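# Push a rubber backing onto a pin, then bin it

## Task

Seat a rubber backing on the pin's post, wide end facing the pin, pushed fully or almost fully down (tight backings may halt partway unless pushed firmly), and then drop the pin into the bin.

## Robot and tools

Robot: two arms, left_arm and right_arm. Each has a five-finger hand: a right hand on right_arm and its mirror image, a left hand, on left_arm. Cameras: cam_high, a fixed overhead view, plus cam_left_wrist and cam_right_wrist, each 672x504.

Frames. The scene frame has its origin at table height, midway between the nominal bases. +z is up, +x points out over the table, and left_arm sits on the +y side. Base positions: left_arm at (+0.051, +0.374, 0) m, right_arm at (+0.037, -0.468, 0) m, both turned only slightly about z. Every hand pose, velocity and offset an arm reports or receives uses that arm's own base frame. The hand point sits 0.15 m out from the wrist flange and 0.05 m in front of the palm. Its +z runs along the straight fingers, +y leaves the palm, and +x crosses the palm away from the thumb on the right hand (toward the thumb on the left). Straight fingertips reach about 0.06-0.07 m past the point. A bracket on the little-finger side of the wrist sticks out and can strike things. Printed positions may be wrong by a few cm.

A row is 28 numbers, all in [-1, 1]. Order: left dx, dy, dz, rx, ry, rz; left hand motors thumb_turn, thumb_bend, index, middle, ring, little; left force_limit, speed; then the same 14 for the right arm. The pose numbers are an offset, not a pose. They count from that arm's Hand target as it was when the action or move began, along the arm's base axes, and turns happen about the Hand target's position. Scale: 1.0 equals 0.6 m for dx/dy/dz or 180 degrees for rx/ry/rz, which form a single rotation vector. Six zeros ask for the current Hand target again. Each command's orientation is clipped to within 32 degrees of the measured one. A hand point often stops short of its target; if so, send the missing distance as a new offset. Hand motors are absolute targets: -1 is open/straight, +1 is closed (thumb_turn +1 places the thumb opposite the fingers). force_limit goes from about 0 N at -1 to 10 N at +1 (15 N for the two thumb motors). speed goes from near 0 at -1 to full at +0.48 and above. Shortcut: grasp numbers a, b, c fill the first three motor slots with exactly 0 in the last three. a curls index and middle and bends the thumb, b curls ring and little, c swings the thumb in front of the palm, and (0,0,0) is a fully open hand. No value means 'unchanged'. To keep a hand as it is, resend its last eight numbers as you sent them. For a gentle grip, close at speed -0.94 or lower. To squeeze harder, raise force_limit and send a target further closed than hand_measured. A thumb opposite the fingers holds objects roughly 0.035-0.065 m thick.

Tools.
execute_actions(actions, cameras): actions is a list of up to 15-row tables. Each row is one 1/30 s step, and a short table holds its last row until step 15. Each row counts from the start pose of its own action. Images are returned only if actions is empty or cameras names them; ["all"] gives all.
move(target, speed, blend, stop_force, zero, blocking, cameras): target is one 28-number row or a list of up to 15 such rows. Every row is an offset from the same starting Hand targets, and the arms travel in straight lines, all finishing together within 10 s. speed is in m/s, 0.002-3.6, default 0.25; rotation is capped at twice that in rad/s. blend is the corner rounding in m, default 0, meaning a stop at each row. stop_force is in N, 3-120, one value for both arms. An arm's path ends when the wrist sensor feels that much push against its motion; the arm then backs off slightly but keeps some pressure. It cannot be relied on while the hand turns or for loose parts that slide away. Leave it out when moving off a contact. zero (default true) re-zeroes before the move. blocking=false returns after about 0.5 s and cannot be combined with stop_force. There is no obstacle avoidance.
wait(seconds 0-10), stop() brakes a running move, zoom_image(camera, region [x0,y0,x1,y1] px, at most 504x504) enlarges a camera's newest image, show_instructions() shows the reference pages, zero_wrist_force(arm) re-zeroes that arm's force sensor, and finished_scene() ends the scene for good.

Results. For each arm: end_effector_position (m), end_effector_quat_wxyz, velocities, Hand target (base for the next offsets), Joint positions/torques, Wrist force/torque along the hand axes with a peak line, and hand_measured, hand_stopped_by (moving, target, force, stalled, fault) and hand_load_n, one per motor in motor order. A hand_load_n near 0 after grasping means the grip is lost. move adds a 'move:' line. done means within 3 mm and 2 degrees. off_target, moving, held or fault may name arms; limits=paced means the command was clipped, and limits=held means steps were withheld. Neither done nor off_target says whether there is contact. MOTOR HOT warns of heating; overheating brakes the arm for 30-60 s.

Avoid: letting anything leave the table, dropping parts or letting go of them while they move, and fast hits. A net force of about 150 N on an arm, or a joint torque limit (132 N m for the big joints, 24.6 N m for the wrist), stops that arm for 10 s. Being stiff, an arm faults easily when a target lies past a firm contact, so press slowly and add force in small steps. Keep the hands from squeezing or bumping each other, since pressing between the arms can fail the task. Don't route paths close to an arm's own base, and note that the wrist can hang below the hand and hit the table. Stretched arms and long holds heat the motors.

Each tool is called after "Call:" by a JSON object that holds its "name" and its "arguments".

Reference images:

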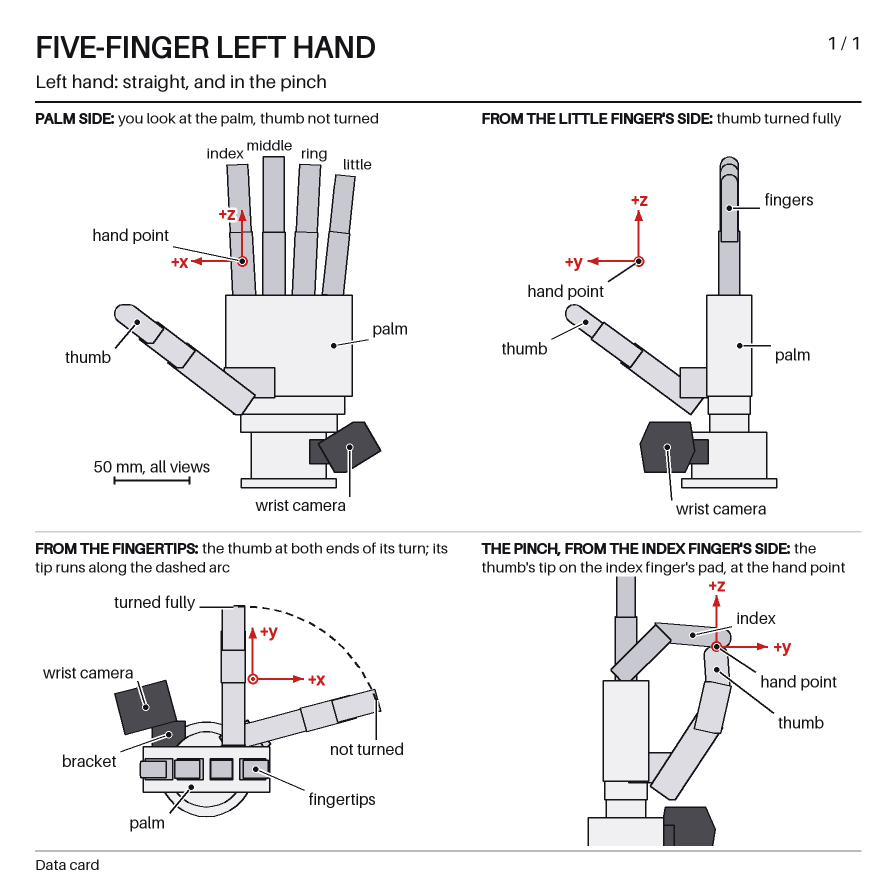

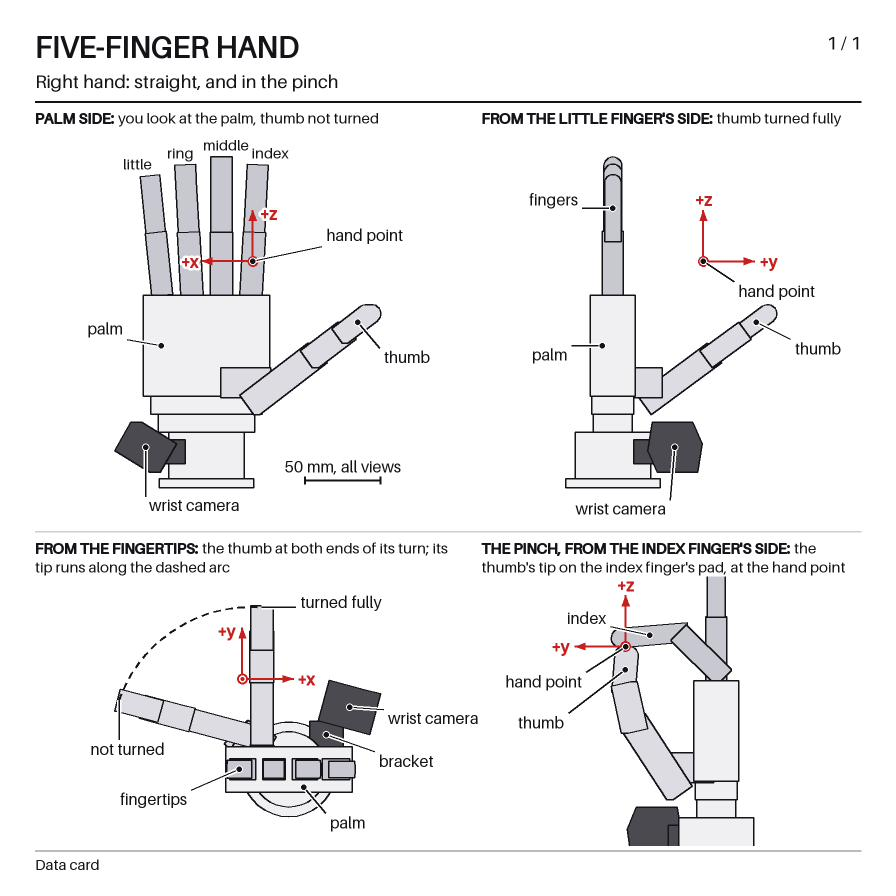

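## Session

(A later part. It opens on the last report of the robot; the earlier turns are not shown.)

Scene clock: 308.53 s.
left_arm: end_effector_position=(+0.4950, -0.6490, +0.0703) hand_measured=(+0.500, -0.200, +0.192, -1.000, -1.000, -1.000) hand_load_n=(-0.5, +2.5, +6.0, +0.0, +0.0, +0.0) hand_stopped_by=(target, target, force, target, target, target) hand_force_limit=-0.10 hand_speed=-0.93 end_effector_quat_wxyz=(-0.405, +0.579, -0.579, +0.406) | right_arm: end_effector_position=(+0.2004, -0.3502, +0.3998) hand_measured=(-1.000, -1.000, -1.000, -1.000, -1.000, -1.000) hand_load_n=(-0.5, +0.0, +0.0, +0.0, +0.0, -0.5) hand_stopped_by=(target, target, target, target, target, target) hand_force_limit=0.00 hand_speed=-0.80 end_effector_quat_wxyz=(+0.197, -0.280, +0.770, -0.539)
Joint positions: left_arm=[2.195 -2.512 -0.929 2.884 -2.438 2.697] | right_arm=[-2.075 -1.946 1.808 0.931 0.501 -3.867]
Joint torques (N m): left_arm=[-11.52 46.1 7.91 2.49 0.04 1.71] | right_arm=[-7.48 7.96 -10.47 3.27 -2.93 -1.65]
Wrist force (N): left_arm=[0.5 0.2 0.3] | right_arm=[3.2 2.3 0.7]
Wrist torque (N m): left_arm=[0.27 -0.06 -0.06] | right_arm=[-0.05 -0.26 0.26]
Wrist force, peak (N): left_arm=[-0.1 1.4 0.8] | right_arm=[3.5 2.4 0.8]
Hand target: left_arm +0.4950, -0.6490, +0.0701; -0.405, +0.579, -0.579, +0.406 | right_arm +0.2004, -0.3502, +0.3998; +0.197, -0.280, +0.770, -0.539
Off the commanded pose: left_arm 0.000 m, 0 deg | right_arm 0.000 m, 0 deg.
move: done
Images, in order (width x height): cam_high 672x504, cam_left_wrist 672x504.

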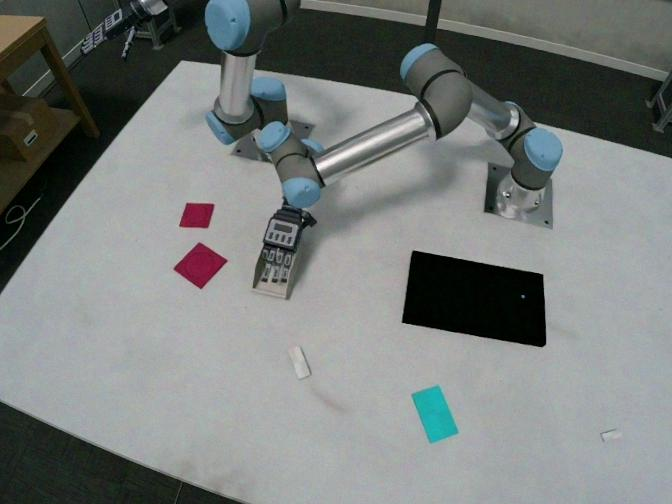

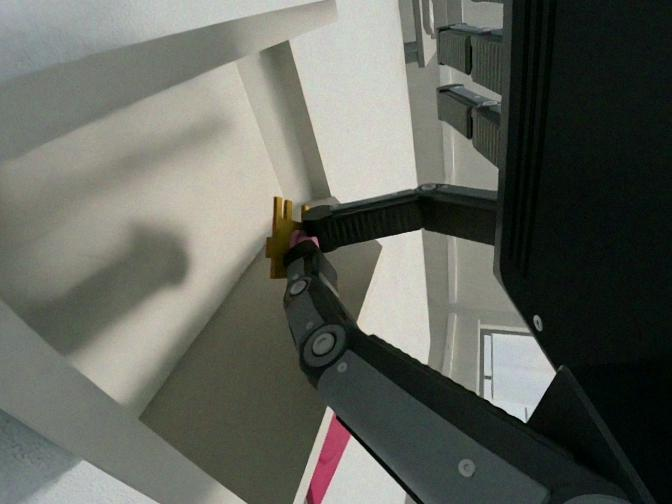

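Call:
{"name": "move", "arguments": {"target": [[0,0,0,0,0.0444,0,0.5,-0.2,0.5,-1,-1,-1,-0.1,-0.93,0,0,0,0,0,0,-1,-1,-1,-1,-1,-1,0,-0.8],[0,0,-0.06,0,0.0444,0,0.5,-0.2,0.5,-1,-1,-1,-0.1,-0.93,0,0,0,0,0,0,-1,-1,-1,-1,-1,-1,0,-0.8]], "speed": 0.08, "blend": 0.004, "cameras": ["cam_left_wrist","cam_high"]}}

Call:
{"name": "zoom_image", "arguments": {"camera": "cam_high", "region": [220, 200, 340, 320]}}

Scene clock: 315.80 s.
left_arm: end_effector_position=(+0.4950, -0.6490, +0.0343) hand_measured=(+0.500, -0.200, +0.192, -1.000, -1.000, -1.000) hand_load_n=(-0.5, +2.5, +6.0, -0.5, +0.0, +0.0) hand_stopped_by=(target, target, force, target, target, target) hand_force_limit=-0.10 hand_speed=-0.93 end_effector_quat_wxyz=(-0.364, +0.606, -0.606, +0.364) | right_arm: end_effector_position=(+0.2004, -0.3502, +0.3998) hand_measured=(-1.000, -1.000, -1.000, -1.000, -1.000, -1.000) hand_load_n=(-0.5, +0.0, +0.0, +0.0, -0.5, +0.0) hand_stopped_by=(target, target, target, target, target, target) hand_force_limit=0.00 hand_speed=-0.80 end_effector_quat_wxyz=(+0.197, -0.280, +0.770, -0.539)
Joint positions: left_arm=[2.221 -2.593 -0.817 2.69 -2.35 2.588] | right_arm=[-2.075 -1.946 1.808 0.931 0.501 -3.867]
Joint torques (N m): left_arm=[11.83 45.97 7.46 2.12 0.67 0.26] | right_arm=[-6.96 7.81 -10.3 3.3 -2.76 -1.62]
Wrist force (N): left_arm=[-0.4 0.7 0.5] | right_arm=[3.3 2.3 0.6]
Wrist torque (N m): left_arm=[0.28 0.08 -0.09] | right_arm=[-0.04 -0.27 0.28]
Wrist force, peak (N): left_arm=[-0.2 0.8 1.0] | right_arm=[3.5 2.3 0.5]
Hand target: left_arm +0.4950, -0.6490, +0.0341; -0.364, +0.606, -0.606, +0.364 | right_arm +0.2004, -0.3502, +0.3998; +0.197, -0.280, +0.770, -0.539
Off the commanded pose: left_arm 0.000 m, 0 deg | right_arm 0.000 m, 0 deg.
move: done
Images, in order (width x height): cam_high 672x504, cam_left_wrist 672x504.

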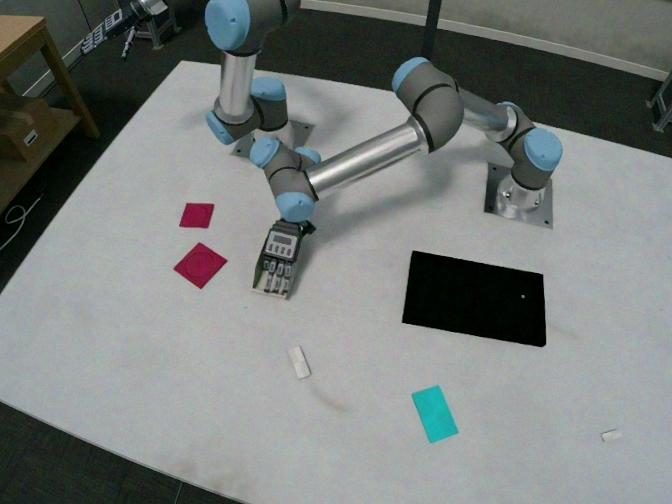

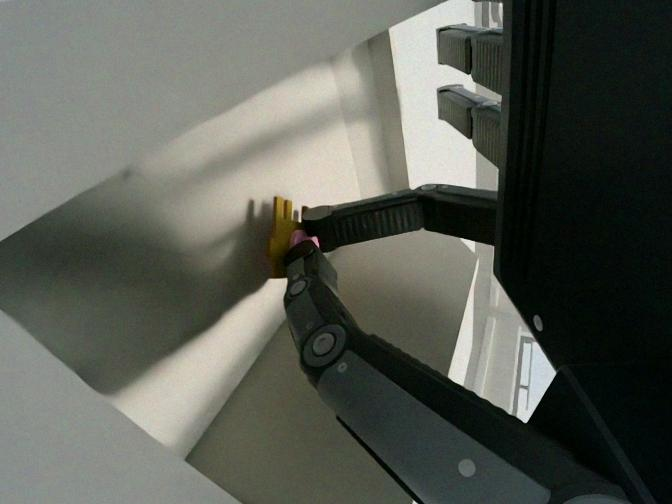

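Scaled by 4.200 from the camera's 672x504 image, which has a finer 960x720 frame.

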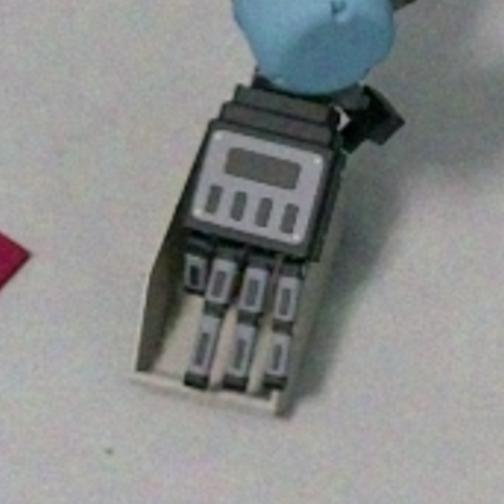

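Call:
{"name": "move", "arguments": {"target": [0,0,-0.035,0,0,0,0.5,-0.2,0.5,-1,-1,-1,-0.1,-0.93,0,0,0,0,0,0,-1,-1,-1,-1,-1,-1,0,-0.8], "speed": 0.01, "stop_force": 3, "cameras": ["cam_left_wrist","cam_high"]}}

Call:
{"name": "zoom_image", "arguments": {"camera": "cam_left_wrist", "region": [220, 160, 380, 300]}}

Scene clock: 317.80 s.
left_arm: end_effector_position=(+0.4950, -0.6490, +0.0316) hand_measured=(+0.500, -0.200, +0.192, -1.000, -1.000, -1.000) hand_load_n=(+0.0, +2.5, +6.0, +0.0, +0.0, +0.0) hand_stopped_by=(target, target, force, target, target, target) hand_force_limit=-0.10 hand_speed=-0.93 end_effector_quat_wxyz=(-0.364, +0.606, -0.606, +0.364) | right_arm: end_effector_position=(+0.2004, -0.3502, +0.3998) hand_measured=(-1.000, -1.000, -1.000, -1.000, -1.000, -1.000) hand_load_n=(-0.5, +0.0, +0.0, +0.0, +0.0, -0.5) hand_stopped_by=(target, target, target, target, target, target) hand_force_limit=0.00 hand_speed=-0.80 end_effector_quat_wxyz=(+0.197, -0.280, +0.770, -0.539)
Joint positions: left_arm=[2.221 -2.596 -0.82 2.695 -2.35 2.588] | right_arm=[-2.075 -1.946 1.808 0.931 0.501 -3.867]
Joint torques (N m): left_arm=[10.63 59.04 25.13 -3.26 0.51 0.8] | right_arm=[-6.74 7.97 -10.33 3.16 -2.82 -1.53]
Wrist force (N): left_arm=[-0.5 -3.0 -0.2] | right_arm=[3.4 2.3 0.6]
Wrist torque (N m): left_arm=[0.20 0.03 0.10] | right_arm=[-0.05 -0.29 0.28]
Wrist force, peak (N): left_arm=[-0.2 -6.6 -2.2] | right_arm=[3.4 2.5 0.8]
Hand target: left_arm +0.4950, -0.6490, +0.0316; -0.364, +0.606, -0.606, +0.364 (not the last commanded pose) | right_arm +0.2004, -0.3502, +0.3998; +0.197, -0.280, +0.770, -0.539
Off the commanded pose: left_arm 0.019 m, 0 deg | right_arm 0.000 m, 0 deg.
move: contact (left_arm)
Images, in order (width x height): cam_high 672x504, cam_left_wrist 672x504.

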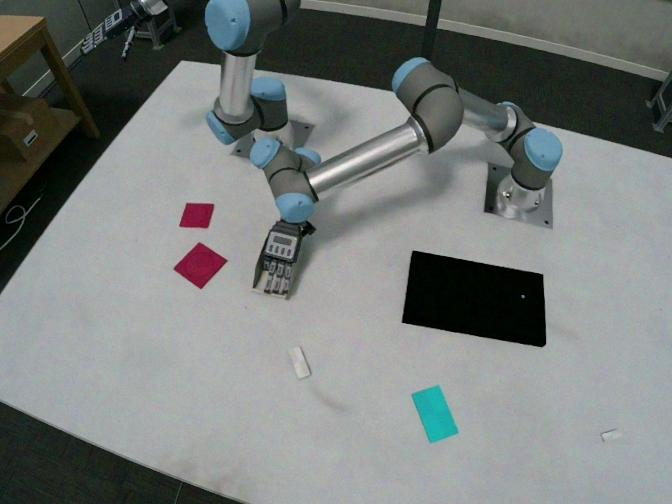

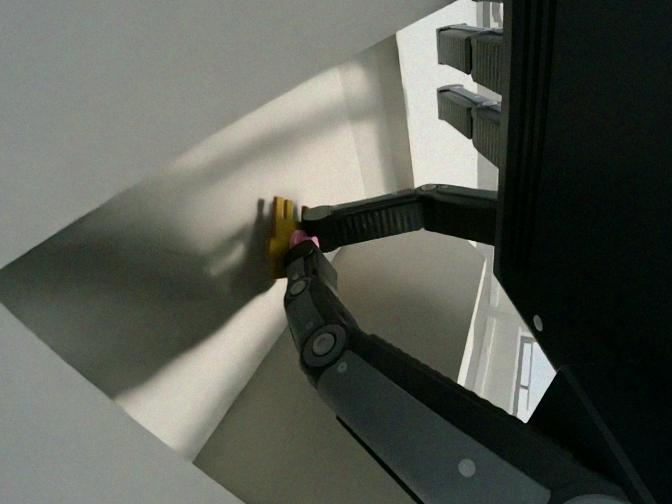

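Scaled by 3.150 from the camera's 672x504 image, which has a finer 960x720 frame.

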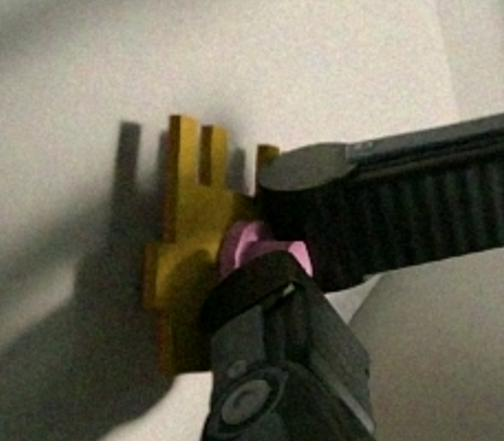

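Call:
{"name": "move", "arguments": {"target": [[0,0,0.015,0,0,0,0.5,-0.2,0.5,-1,-1,-1,-0.1,-0.93,0,0,0,0,0,0,-1,-1,-1,-1,-1,-1,0,-0.8],[0,-0.01,0.017,0.0883,0,-0.047,0.5,-0.2,0.5,-1,-1,-1,-0.1,-0.93,0,0,0,0,0,0,-1,-1,-1,-1,-1,-1,0,-0.8]], "speed": 0.06, "blend": 0.004, "cameras": ["cam_left_wrist","cam_high"]}}

Call:
{"name": "zoom_image", "arguments": {"camera": "cam_high", "region": [220, 200, 340, 320]}}

Scene clock: 324.33 s.
left_arm: end_effector_position=(+0.4950, -0.6550, +0.0418) hand_measured=(+0.500, -0.200, +0.192, -1.000, -1.000, -1.000) hand_load_n=(-0.5, +2.5, +6.0, +0.0, +0.0, +0.0) hand_stopped_by=(target, target, force, target, target, target) hand_force_limit=-0.10 hand_speed=-0.93 end_effector_quat_wxyz=(+0.416, -0.504, +0.693, -0.303) | right_arm: end_effector_position=(+0.2004, -0.3502, +0.3998) hand_measured=(-1.000, -1.000, -1.000, -1.000, -1.000, -1.000) hand_load_n=(+0.0, +0.0, +0.0, +0.0, +0.0, +0.0) hand_stopped_by=(target, target, target, target, target, target) hand_force_limit=0.00 hand_speed=-0.80 end_effector_quat_wxyz=(+0.197, -0.280, +0.770, -0.539)
Joint positions: left_arm=[2.202 -2.675 -0.623 2.565 -2.364 2.884] | right_arm=[-2.075 -1.946 1.808 0.931 0.501 -3.867]
Joint torques (N m): left_arm=[-12 46.52 26.17 -3.53 -2.39 1.78] | right_arm=[-6.78 8.05 -10.61 3.21 -2.83 -1.46]
Wrist force (N): left_arm=[0.2 0.3 0.6] | right_arm=[3.2 2.2 0.6]
Wrist torque (N m): left_arm=[0.25 -0.05 -0.17] | right_arm=[-0.07 -0.26 0.27]
Wrist force, peak (N): left_arm=[-0.1 -3.4 -0.1] | right_arm=[3.5 2.4 0.6]
Hand target: left_arm +0.4950, -0.6550, +0.0418; +0.416, -0.504, +0.693, -0.303 | right_arm +0.2004, -0.3502, +0.3998; +0.197, -0.280, +0.770, -0.539
Off the commanded pose: left_arm 0.000 m, 0 deg | right_arm 0.000 m, 0 deg.
move: done
Images, in order (width x height): cam_high 672x504, cam_left_wrist 672x504.

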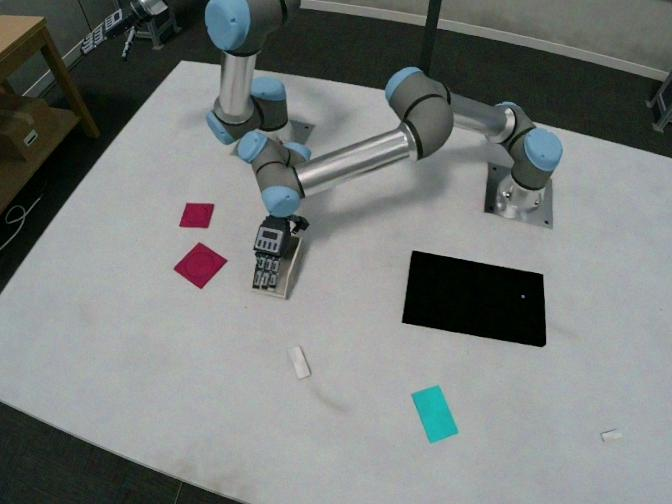

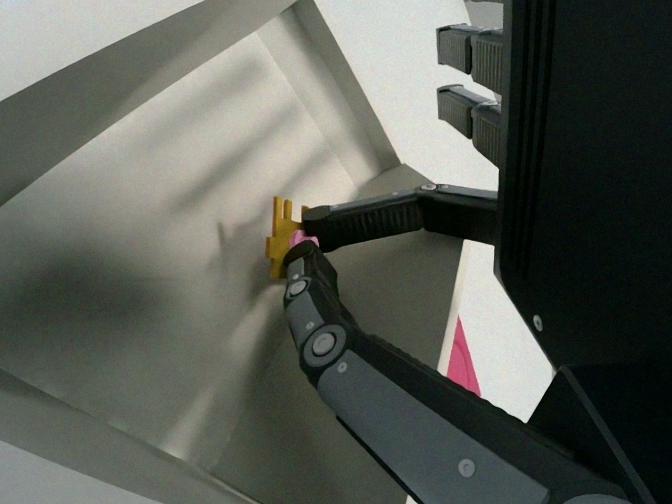

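Scaled by 4.200 from the camera's 672x504 image, which has a finer 960x720 frame.

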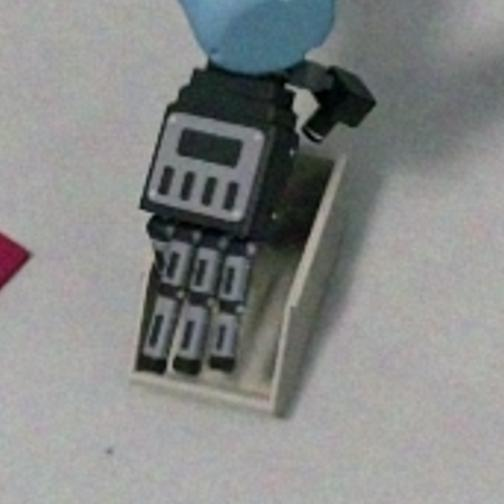

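Call:
{"name": "move", "arguments": {"target": [0,0,-0.042,0,0,0,0.5,-0.2,0.5,-1,-1,-1,-0.1,-0.93,0,0,0,0,0,0,-1,-1,-1,-1,-1,-1,0,-0.8], "speed": 0.012, "stop_force": 3, "cameras": ["cam_left_wrist","cam_high"]}}

Call:
{"name": "zoom_image", "arguments": {"camera": "cam_left_wrist", "region": [220, 160, 380, 300]}}

Call:
{"name": "zoom_image", "arguments": {"camera": "cam_high", "region": [220, 200, 340, 320]}}

Scene clock: 327.37 s.
left_arm: end_effector_position=(+0.4950, -0.6550, +0.0296) hand_measured=(+0.500, -0.200, +0.192, -1.000, -1.000, -1.000) hand_load_n=(-1.0, +4.0, +4.0, +0.0, +0.0, +0.0) hand_stopped_by=(target, target, force, target, target, target) hand_force_limit=-0.10 hand_speed=-0.93 end_effector_quat_wxyz=(+0.416, -0.504, +0.693, -0.303) | right_arm: end_effector_position=(+0.2004, -0.3502, +0.3998) hand_measured=(-1.000, -1.000, -1.000, -1.000, -1.000, -1.000) hand_load_n=(-0.5, +0.0, +0.0, +0.0, +0.0, +0.0) hand_stopped_by=(target, target, target, target, target, target) hand_force_limit=0.00 hand_speed=-0.80 end_effector_quat_wxyz=(+0.197, -0.280, +0.770, -0.539)
Joint positions: left_arm=[2.202 -2.684 -0.638 2.588 -2.364 2.884] | right_arm=[-2.075 -1.946 1.808 0.931 0.501 -3.867]
Joint torques (N m): left_arm=[-9.47 60.98 25.31 -3.44 0.32 -0.88] | right_arm=[-6.5 7.96 -10.58 3.13 -2.84 -1.61]
Wrist force (N): left_arm=[-0.8 -2.3 -1.1] | right_arm=[3.1 2.3 0.6]
Wrist torque (N m): left_arm=[0.19 -0.03 -0.19] | right_arm=[-0.06 -0.24 0.26]
Wrist force, peak (N): left_arm=[-1.5 -4.8 -2.9] | right_arm=[3.3 2.7 0.6]
Hand target: left_arm +0.4950, -0.6550, +0.0296; +0.416, -0.504, +0.693, -0.303 (not the last commanded pose) | right_arm +0.2004, -0.3502, +0.3998; +0.197, -0.280, +0.770, -0.539
Off the commanded pose: left_arm 0.013 m, 0 deg | right_arm 0.000 m, 0 deg.
move: contact (left_arm)
Images, in order (width x height): cam_high 672x504, cam_left_wrist 672x504.

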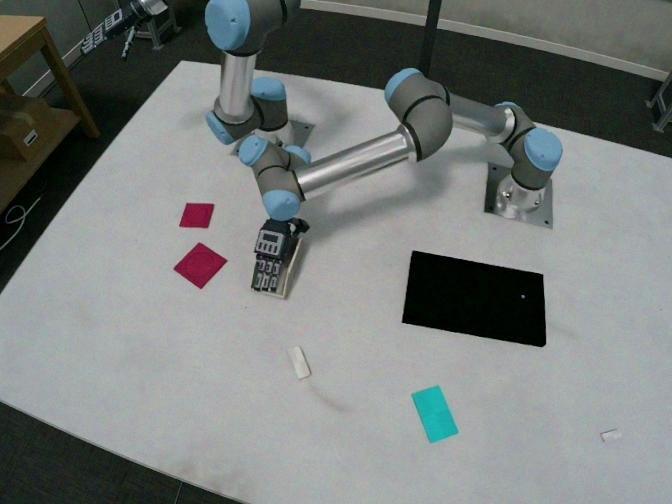

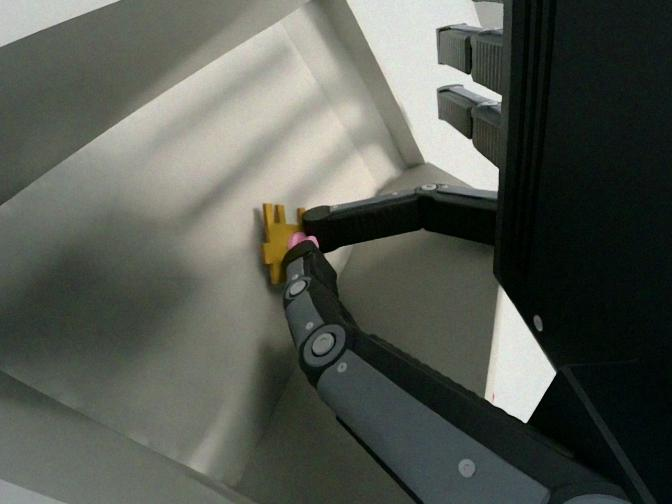

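Scaled by 3.150 from the camera's 672x504 image, which has a finer 960x720 frame.

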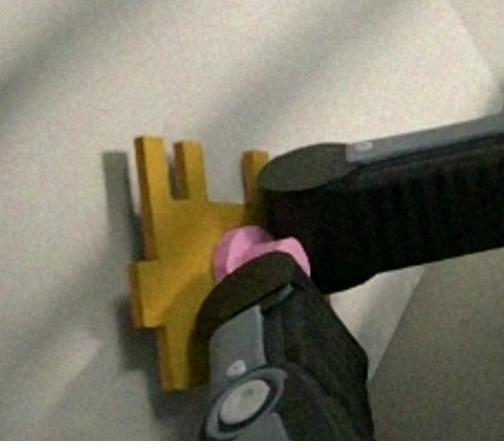

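Scaled by 4.200 from the camera's 672x504 image, which has a finer 960x720 frame.

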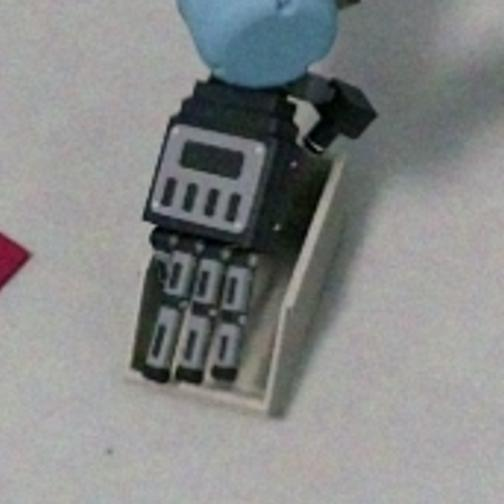

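Call:
{"name": "move", "arguments": {"target": [0,0,0.001,-0.0441,0,0.0235,0.5,-0.2,0.5,-1,-1,-1,-0.1,-0.93,0,0,0,0,0,0,-1,-1,-1,-1,-1,-1,0,-0.8], "speed": 0.06}}

Call:
{"name": "move", "arguments": {"target": [0,0,-0.015,0,0,0,0.5,-0.2,0.5,-1,-1,-1,-0.1,-0.93,0,0,0,0,0,0,-1,-1,-1,-1,-1,-1,0,-0.8], "speed": 0.01, "stop_force": 3, "cameras": ["cam_left_wrist"]}}

Call:
{"name": "zoom_image", "arguments": {"camera": "cam_left_wrist", "region": [220, 160, 380, 300]}}

Scene clock: 330.63 s.
left_arm: end_effector_position=(+0.4950, -0.6550, +0.0302) hand_measured=(+0.500, -0.200, +0.192, -1.000, -1.000, -1.000) hand_load_n=(-0.5, +3.0, +4.5, +0.0, +0.0, +0.0) hand_stopped_by=(target, target, force, target, target, target) hand_force_limit=-0.10 hand_speed=-0.93 end_effector_quat_wxyz=(+0.391, -0.557, +0.652, -0.335) | right_arm: end_effector_position=(+0.2004, -0.3502, +0.3998) hand_measured=(-1.000, -1.000, -1.000, -1.000, -1.000, -1.000) hand_load_n=(+0.0, +0.0, +0.0, +0.0, +0.0, +0.0) hand_stopped_by=(target, target, target, target, target, target) hand_force_limit=0.00 hand_speed=-0.80 end_effector_quat_wxyz=(+0.197, -0.280, +0.770, -0.539)
Joint positions: left_arm=[2.209 -2.647 -0.715 2.633 -2.359 2.734] | right_arm=[-2.075 -1.946 1.808 0.931 0.501 -3.867]
Joint torques (N m): left_arm=[11.74 62.79 7.99 1.62 0.71 -1.94] | right_arm=[-6.81 7.34 -10.85 3.1 -2.93 -1.54]
Wrist force (N): left_arm=[0.1 -0.2 0.7] | right_arm=[3.4 2.3 0.7]
Wrist torque (N m): left_arm=[0.15 -0.04 -0.03] | right_arm=[-0.05 -0.30 0.28]
Wrist force, peak (N): left_arm=[-0.7 -2.9 -1.0] | right_arm=[3.5 2.3 0.6]
Hand target: left_arm +0.4950, -0.6550, +0.0302; +0.391, -0.557, +0.652, -0.335 | right_arm +0.2004, -0.3502, +0.3998; +0.197, -0.280, +0.770, -0.539
Off the commanded pose: left_arm 0.000 m, 0 deg | right_arm 0.000 m, 0 deg.
move: done

Scene clock: 332.10 s.
left_arm: end_effector_position=(+0.4950, -0.6550, +0.0286) hand_measured=(+0.500, -0.202, +0.192, -1.000, -1.000, -1.000) hand_load_n=(-1.0, +5.0, +3.0, +0.0, -0.5, +0.0) hand_stopped_by=(target, target, force, target, target, target) hand_force_limit=-0.10 hand_speed=-0.93 end_effector_quat_wxyz=(+0.391, -0.557, +0.652, -0.335) | right_arm: end_effector_position=(+0.2004, -0.3502, +0.3998) hand_measured=(-1.000, -1.000, -1.000, -1.000, -1.000, -1.000) hand_load_n=(+0.0, +0.0, +0.0, +0.0, +0.0, +0.0) hand_stopped_by=(target, target, target, target, target, target) hand_force_limit=0.00 hand_speed=-0.80 end_effector_quat_wxyz=(+0.197, -0.280, +0.770, -0.539)
Joint positions: left_arm=[2.209 -2.648 -0.717 2.636 -2.359 2.734] | right_arm=[-2.075 -1.946 1.808 0.931 0.501 -3.867]
Joint torques (N m): left_arm=[11.47 59.84 25.23 -3.28 0.69 -0.59] | right_arm=[-6.94 8.7 -10.44 3.06 -2.85 -1.48]
Wrist force (N): left_arm=[-0.9 -2.7 -1.3] | right_arm=[3.2 2.2 0.5]
Wrist torque (N m): left_arm=[0.10 -0.02 -0.04] | right_arm=[-0.05 -0.26 0.27]
Wrist force, peak (N): left_arm=[-1.4 -5.3 -3.2] | right_arm=[3.5 2.6 0.7]
Hand target: left_arm +0.4950, -0.6550, +0.0286; +0.391, -0.557, +0.652, -0.335 (not the last commanded pose) | right_arm +0.2004, -0.3502, +0.3998; +0.197, -0.280, +0.770, -0.539
Off the commanded pose: left_arm 0.007 m, 0 deg | right_arm 0.000 m, 0 deg.
move: contact (left_arm)
Images, in order (width x height): cam_left_wrist 672x504.

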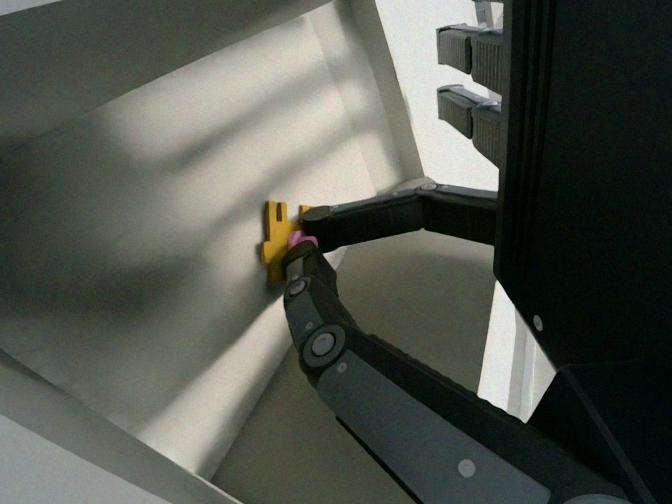

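Scaled by 3.150 from the camera's 672x504 image, which has a finer 960x720 frame.

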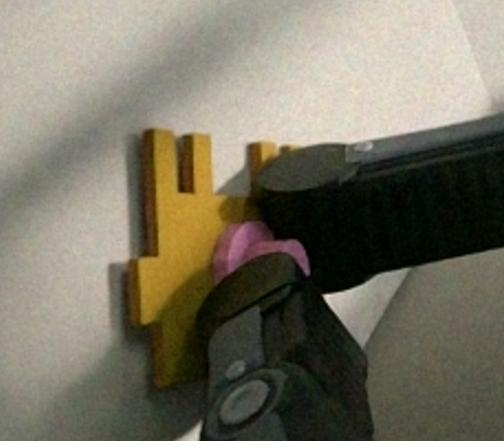

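Call:
{"name": "move", "arguments": {"target": [0,0,0,0,0,0,0.5,-0.2,-0.1,-1,-1,-1,-0.3,-0.85,0,0,0,0,0,0,-1,-1,-1,-1,-1,-1,0,-0.8], "speed": 0.05, "cameras": ["cam_left_wrist"]}}

Call:
{"name": "zoom_image", "arguments": {"camera": "cam_left_wrist", "region": [220, 160, 380, 300]}}

Scene clock: 333.37 s.
left_arm: end_effector_position=(+0.4951, -0.6551, +0.0288) hand_measured=(+0.500, -0.200, +0.090, -1.000, -1.000, -1.000) hand_load_n=(+0.0, +0.5, -19.5, +0.0, +0.0, +0.0) hand_stopped_by=(target, target, moving, target, target, target) hand_force_limit=-0.30 hand_speed=-0.85 end_effector_quat_wxyz=(+0.391, -0.557, +0.652, -0.335) | right_arm: end_effector_position=(+0.2004, -0.3502, +0.3998) hand_measured=(-1.000, -1.000, -1.000, -1.000, -1.000, -1.000) hand_load_n=(-0.5, +0.0, +0.0, +0.0, +0.0, +0.0) hand_stopped_by=(target, target, target, target, target, target) hand_force_limit=0.00 hand_speed=-0.80 end_effector_quat_wxyz=(+0.197, -0.280, +0.770, -0.539)
Joint positions: left_arm=[2.209 -2.648 -0.716 2.636 -2.359 2.734] | right_arm=[-2.075 -1.946 1.808 0.931 0.501 -3.867]
Joint torques (N m): left_arm=[12.01 35.6 12.57 -3.1 0.61 0.42] | right_arm=[-6.15 8.15 -10.4 2.92 -2.9 -1.54]
Wrist force (N): left_arm=[-3.3 -20.3 -14.4] | right_arm=[3.3 2.4 0.5]
Wrist torque (N m): left_arm=[-0.21 -0.02 0.01] | right_arm=[-0.03 -0.27 0.27]
Wrist force, peak (N): left_arm=[-2.9 -20.8 -14.6] | right_arm=[3.5 2.5 0.8]
Hand target: left_arm +0.4950, -0.6550, +0.0286; +0.391, -0.557, +0.652, -0.335 | right_arm +0.2004, -0.3502, +0.3998; +0.197, -0.280, +0.770, -0.539
Off the commanded pose: left_arm 0.000 m, 0 deg | right_arm 0.000 m, 0 deg.
move: done
Images, in order (width x height): cam_left_wrist 672x504.

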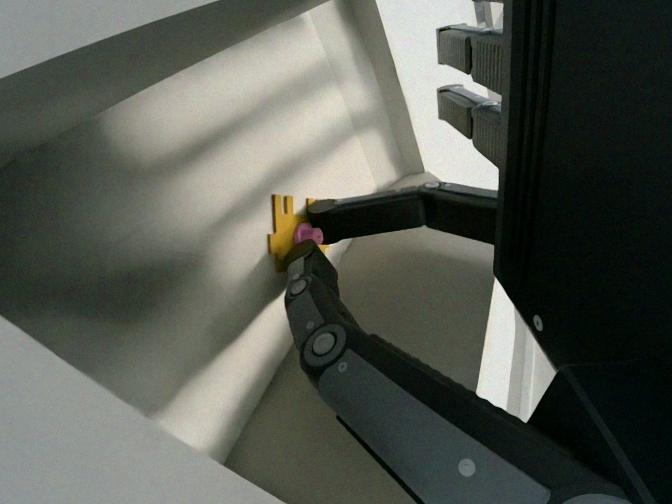

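Scaled by 3.150 from the camera's 672x504 image, which has a finer 960x720 frame.

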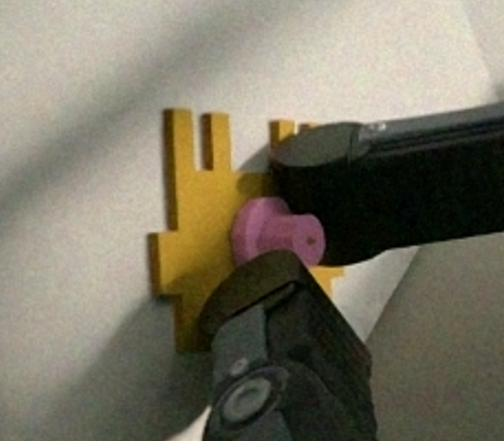

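Call:
{"name": "move", "arguments": {"target": [0,0,0.012,0,0,0,0.5,-0.2,-0.1,-1,-1,-1,-0.3,-0.85,0,0,0,0,0,0,-1,-1,-1,-1,-1,-1,0,-0.8], "speed": 0.03, "cameras": ["cam_left_wrist"]}}

Call:
{"name": "zoom_image", "arguments": {"camera": "cam_left_wrist", "region": [220, 160, 380, 300]}}

Scene clock: 335.10 s.
left_arm: end_effector_position=(+0.4950, -0.6550, +0.0356) hand_measured=(+0.500, -0.200, +0.090, -1.000, -1.000, -1.000) hand_load_n=(+0.0, +0.0, +0.0, -0.5, +0.0, +0.0) hand_stopped_by=(target, target, stalled, target, target, target) hand_force_limit=-0.30 hand_speed=-0.85 end_effector_quat_wxyz=(+0.391, -0.557, +0.652, -0.335) | right_arm: end_effector_position=(+0.2004, -0.3502, +0.3998) hand_measured=(-1.000, -1.000, -1.000, -1.000, -1.000, -1.000) hand_load_n=(+0.0, +0.0, +0.0, +0.0, +0.0, +0.0) hand_stopped_by=(target, target, target, target, target, target) hand_force_limit=0.00 hand_speed=-0.80 end_effector_quat_wxyz=(+0.197, -0.280, +0.770, -0.539)
Joint positions: left_arm=[2.209 -2.642 -0.709 2.623 -2.359 2.734] | right_arm=[-2.075 -1.946 1.808 0.931 0.501 -3.867]
Joint torques (N m): left_arm=[12.13 62.95 27.75 -3.26 0.51 1.44] | right_arm=[-6.94 7.98 -11.35 3.05 -2.95 -1.56]
Wrist force (N): left_arm=[0.1 0.3 0.8] | right_arm=[3.2 2.3 0.5]
Wrist torque (N m): left_arm=[0.19 -0.04 -0.04] | right_arm=[-0.04 -0.27 0.27]
Wrist force, peak (N): left_arm=[-3.0 -24.1 -15.1] | right_arm=[3.5 2.3 0.8]
Hand target: left_arm +0.4950, -0.6550, +0.0358; +0.391, -0.557, +0.652, -0.335 | right_arm +0.2004, -0.3502, +0.3998; +0.197, -0.280, +0.770, -0.539
Off the commanded pose: left_arm 0.000 m, 0 deg | right_arm 0.000 m, 0 deg.
move: done
Images, in order (width x height): cam_left_wrist 672x504.

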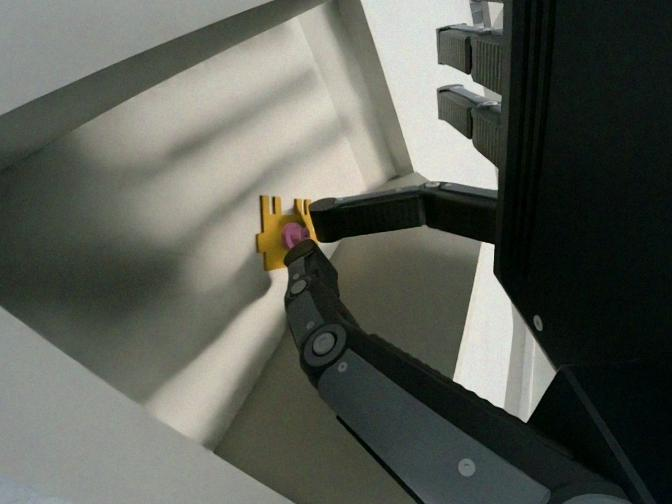

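Scaled by 3.150 from the camera's 672x504 image, which has a finer 960x720 frame.

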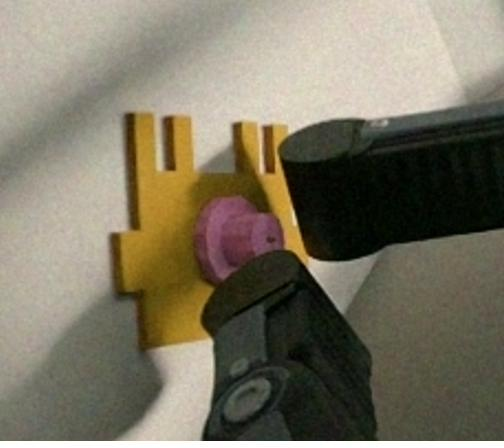

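Call:
{"name": "move", "arguments": {"target": [[0,0,0.02,0,0,0,0.5,-0.2,-0.1,-1,-1,-1,-0.3,-0.86,0,0,0,0,0,0,-1,-1,-1,-1,-1,-1,0,-0.8],[0,0,0.2,0,0,0,0.5,-0.2,-0.1,-1,-1,-1,-0.3,-0.86,0,0,0,0,0,0,-1,-1,-1,-1,-1,-1,0,-0.8]], "speed": [0.03,0.12], "blend": 0.003, "cameras": ["cam_left_wrist","cam_high"]}}

Call:
{"name": "zoom_image", "arguments": {"camera": "cam_high", "region": [220, 200, 340, 320]}}

Call:
{"name": "zoom_image", "arguments": {"camera": "cam_left_wrist", "region": [40, 160, 220, 320]}}

Scene clock: 338.40 s.
left_arm: end_effector_position=(+0.4950, -0.6550, +0.1558) hand_measured=(+0.500, -0.200, +0.090, -1.000, -1.000, -1.000) hand_load_n=(+0.0, +0.0, +0.0, +0.0, +0.0, +0.0) hand_stopped_by=(target, target, stalled, target, target, target) hand_force_limit=-0.30 hand_speed=-0.86 end_effector_quat_wxyz=(+0.391, -0.557, +0.652, -0.335) | right_arm: end_effector_position=(+0.2004, -0.3502, +0.3998) hand_measured=(-1.000, -1.000, -1.000, -1.000, -1.000, -1.000) hand_load_n=(-0.5, +0.0, +0.0, +0.0, +0.0, +0.0) hand_stopped_by=(target, target, target, target, target, target) hand_force_limit=0.00 hand_speed=-0.80 end_effector_quat_wxyz=(+0.197, -0.280, +0.770, -0.539)
Joint positions: left_arm=[2.209 -2.605 -0.474 2.35 -2.359 2.734] | right_arm=[-2.075 -1.946 1.808 0.931 0.501 -3.867]
Joint torques (N m): left_arm=[-11.43 45.29 27.29 -2.93 -2.43 -1.78] | right_arm=[-6.35 7.88 -11.01 2.98 -2.86 -1.51]
Wrist force (N): left_arm=[-0.1 0.6 0.2] | right_arm=[3.3 2.2 0.7]
Wrist torque (N m): left_arm=[0.33 0.00 -0.04] | right_arm=[-0.06 -0.29 0.28]
Wrist force, peak (N): left_arm=[0.3 0.6 1.1] | right_arm=[3.6 2.7 0.6]
Hand target: left_arm +0.4950, -0.6550, +0.1558; +0.391, -0.557, +0.652, -0.335 | right_arm +0.2004, -0.3502, +0.3998; +0.197, -0.280, +0.770, -0.539
Off the commanded pose: left_arm 0.000 m, 0 deg | right_arm 0.000 m, 0 deg.
move: done
Images, in order (width x height): cam_high 672x504, cam_left_wrist 672x504.

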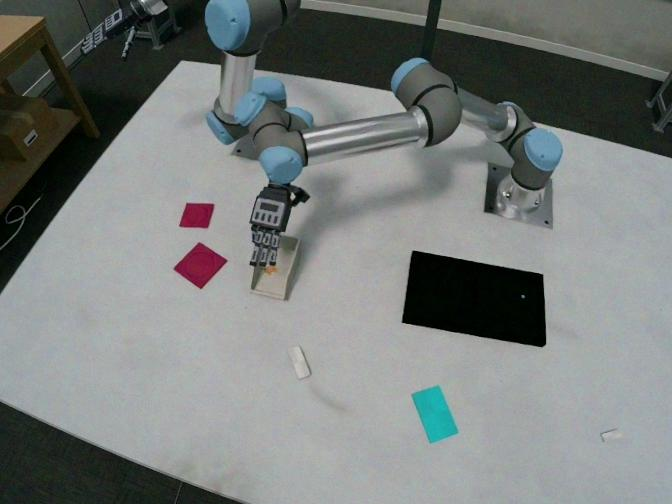

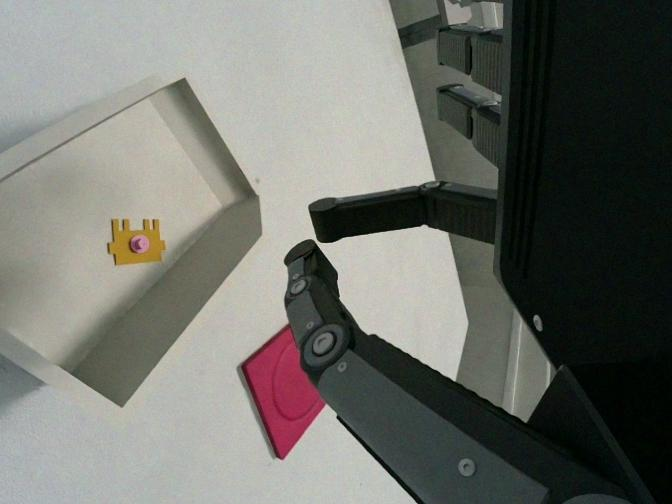

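Scaled by 4.200 from the camera's 672x504 image, which has a finer 960x720 frame.

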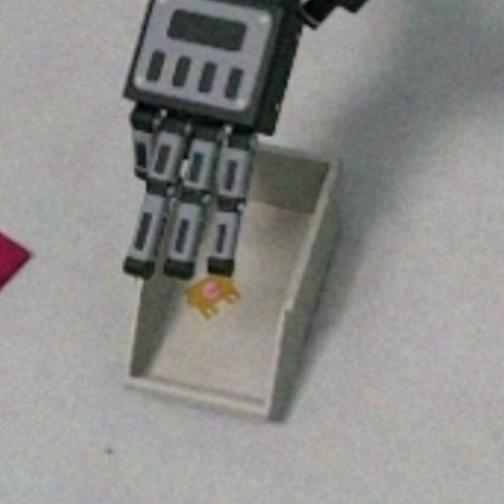

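Scaled by 2.800 from the camera's 672x504 image, which has a finer 960x720 frame.

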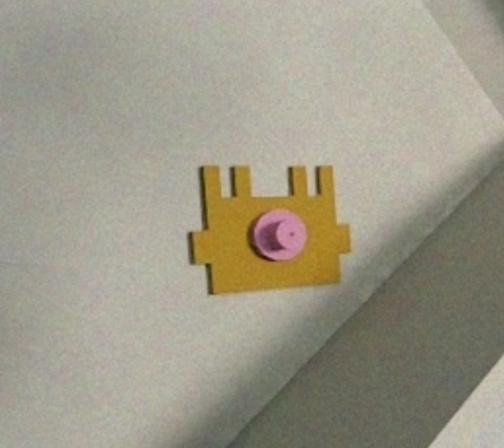

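Call:
{"name": "zoom_image", "arguments": {"camera": "cam_left_wrist", "region": [105, 210, 170, 275]}}

Scaled by 7.754 from the camera's 672x504 image, which has a finer 960x720 frame.

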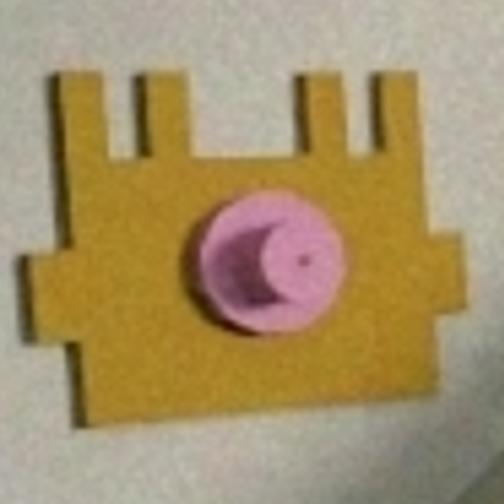

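Call:
{"name": "finished_scene", "arguments": {}}

The scene is finished: the task was done.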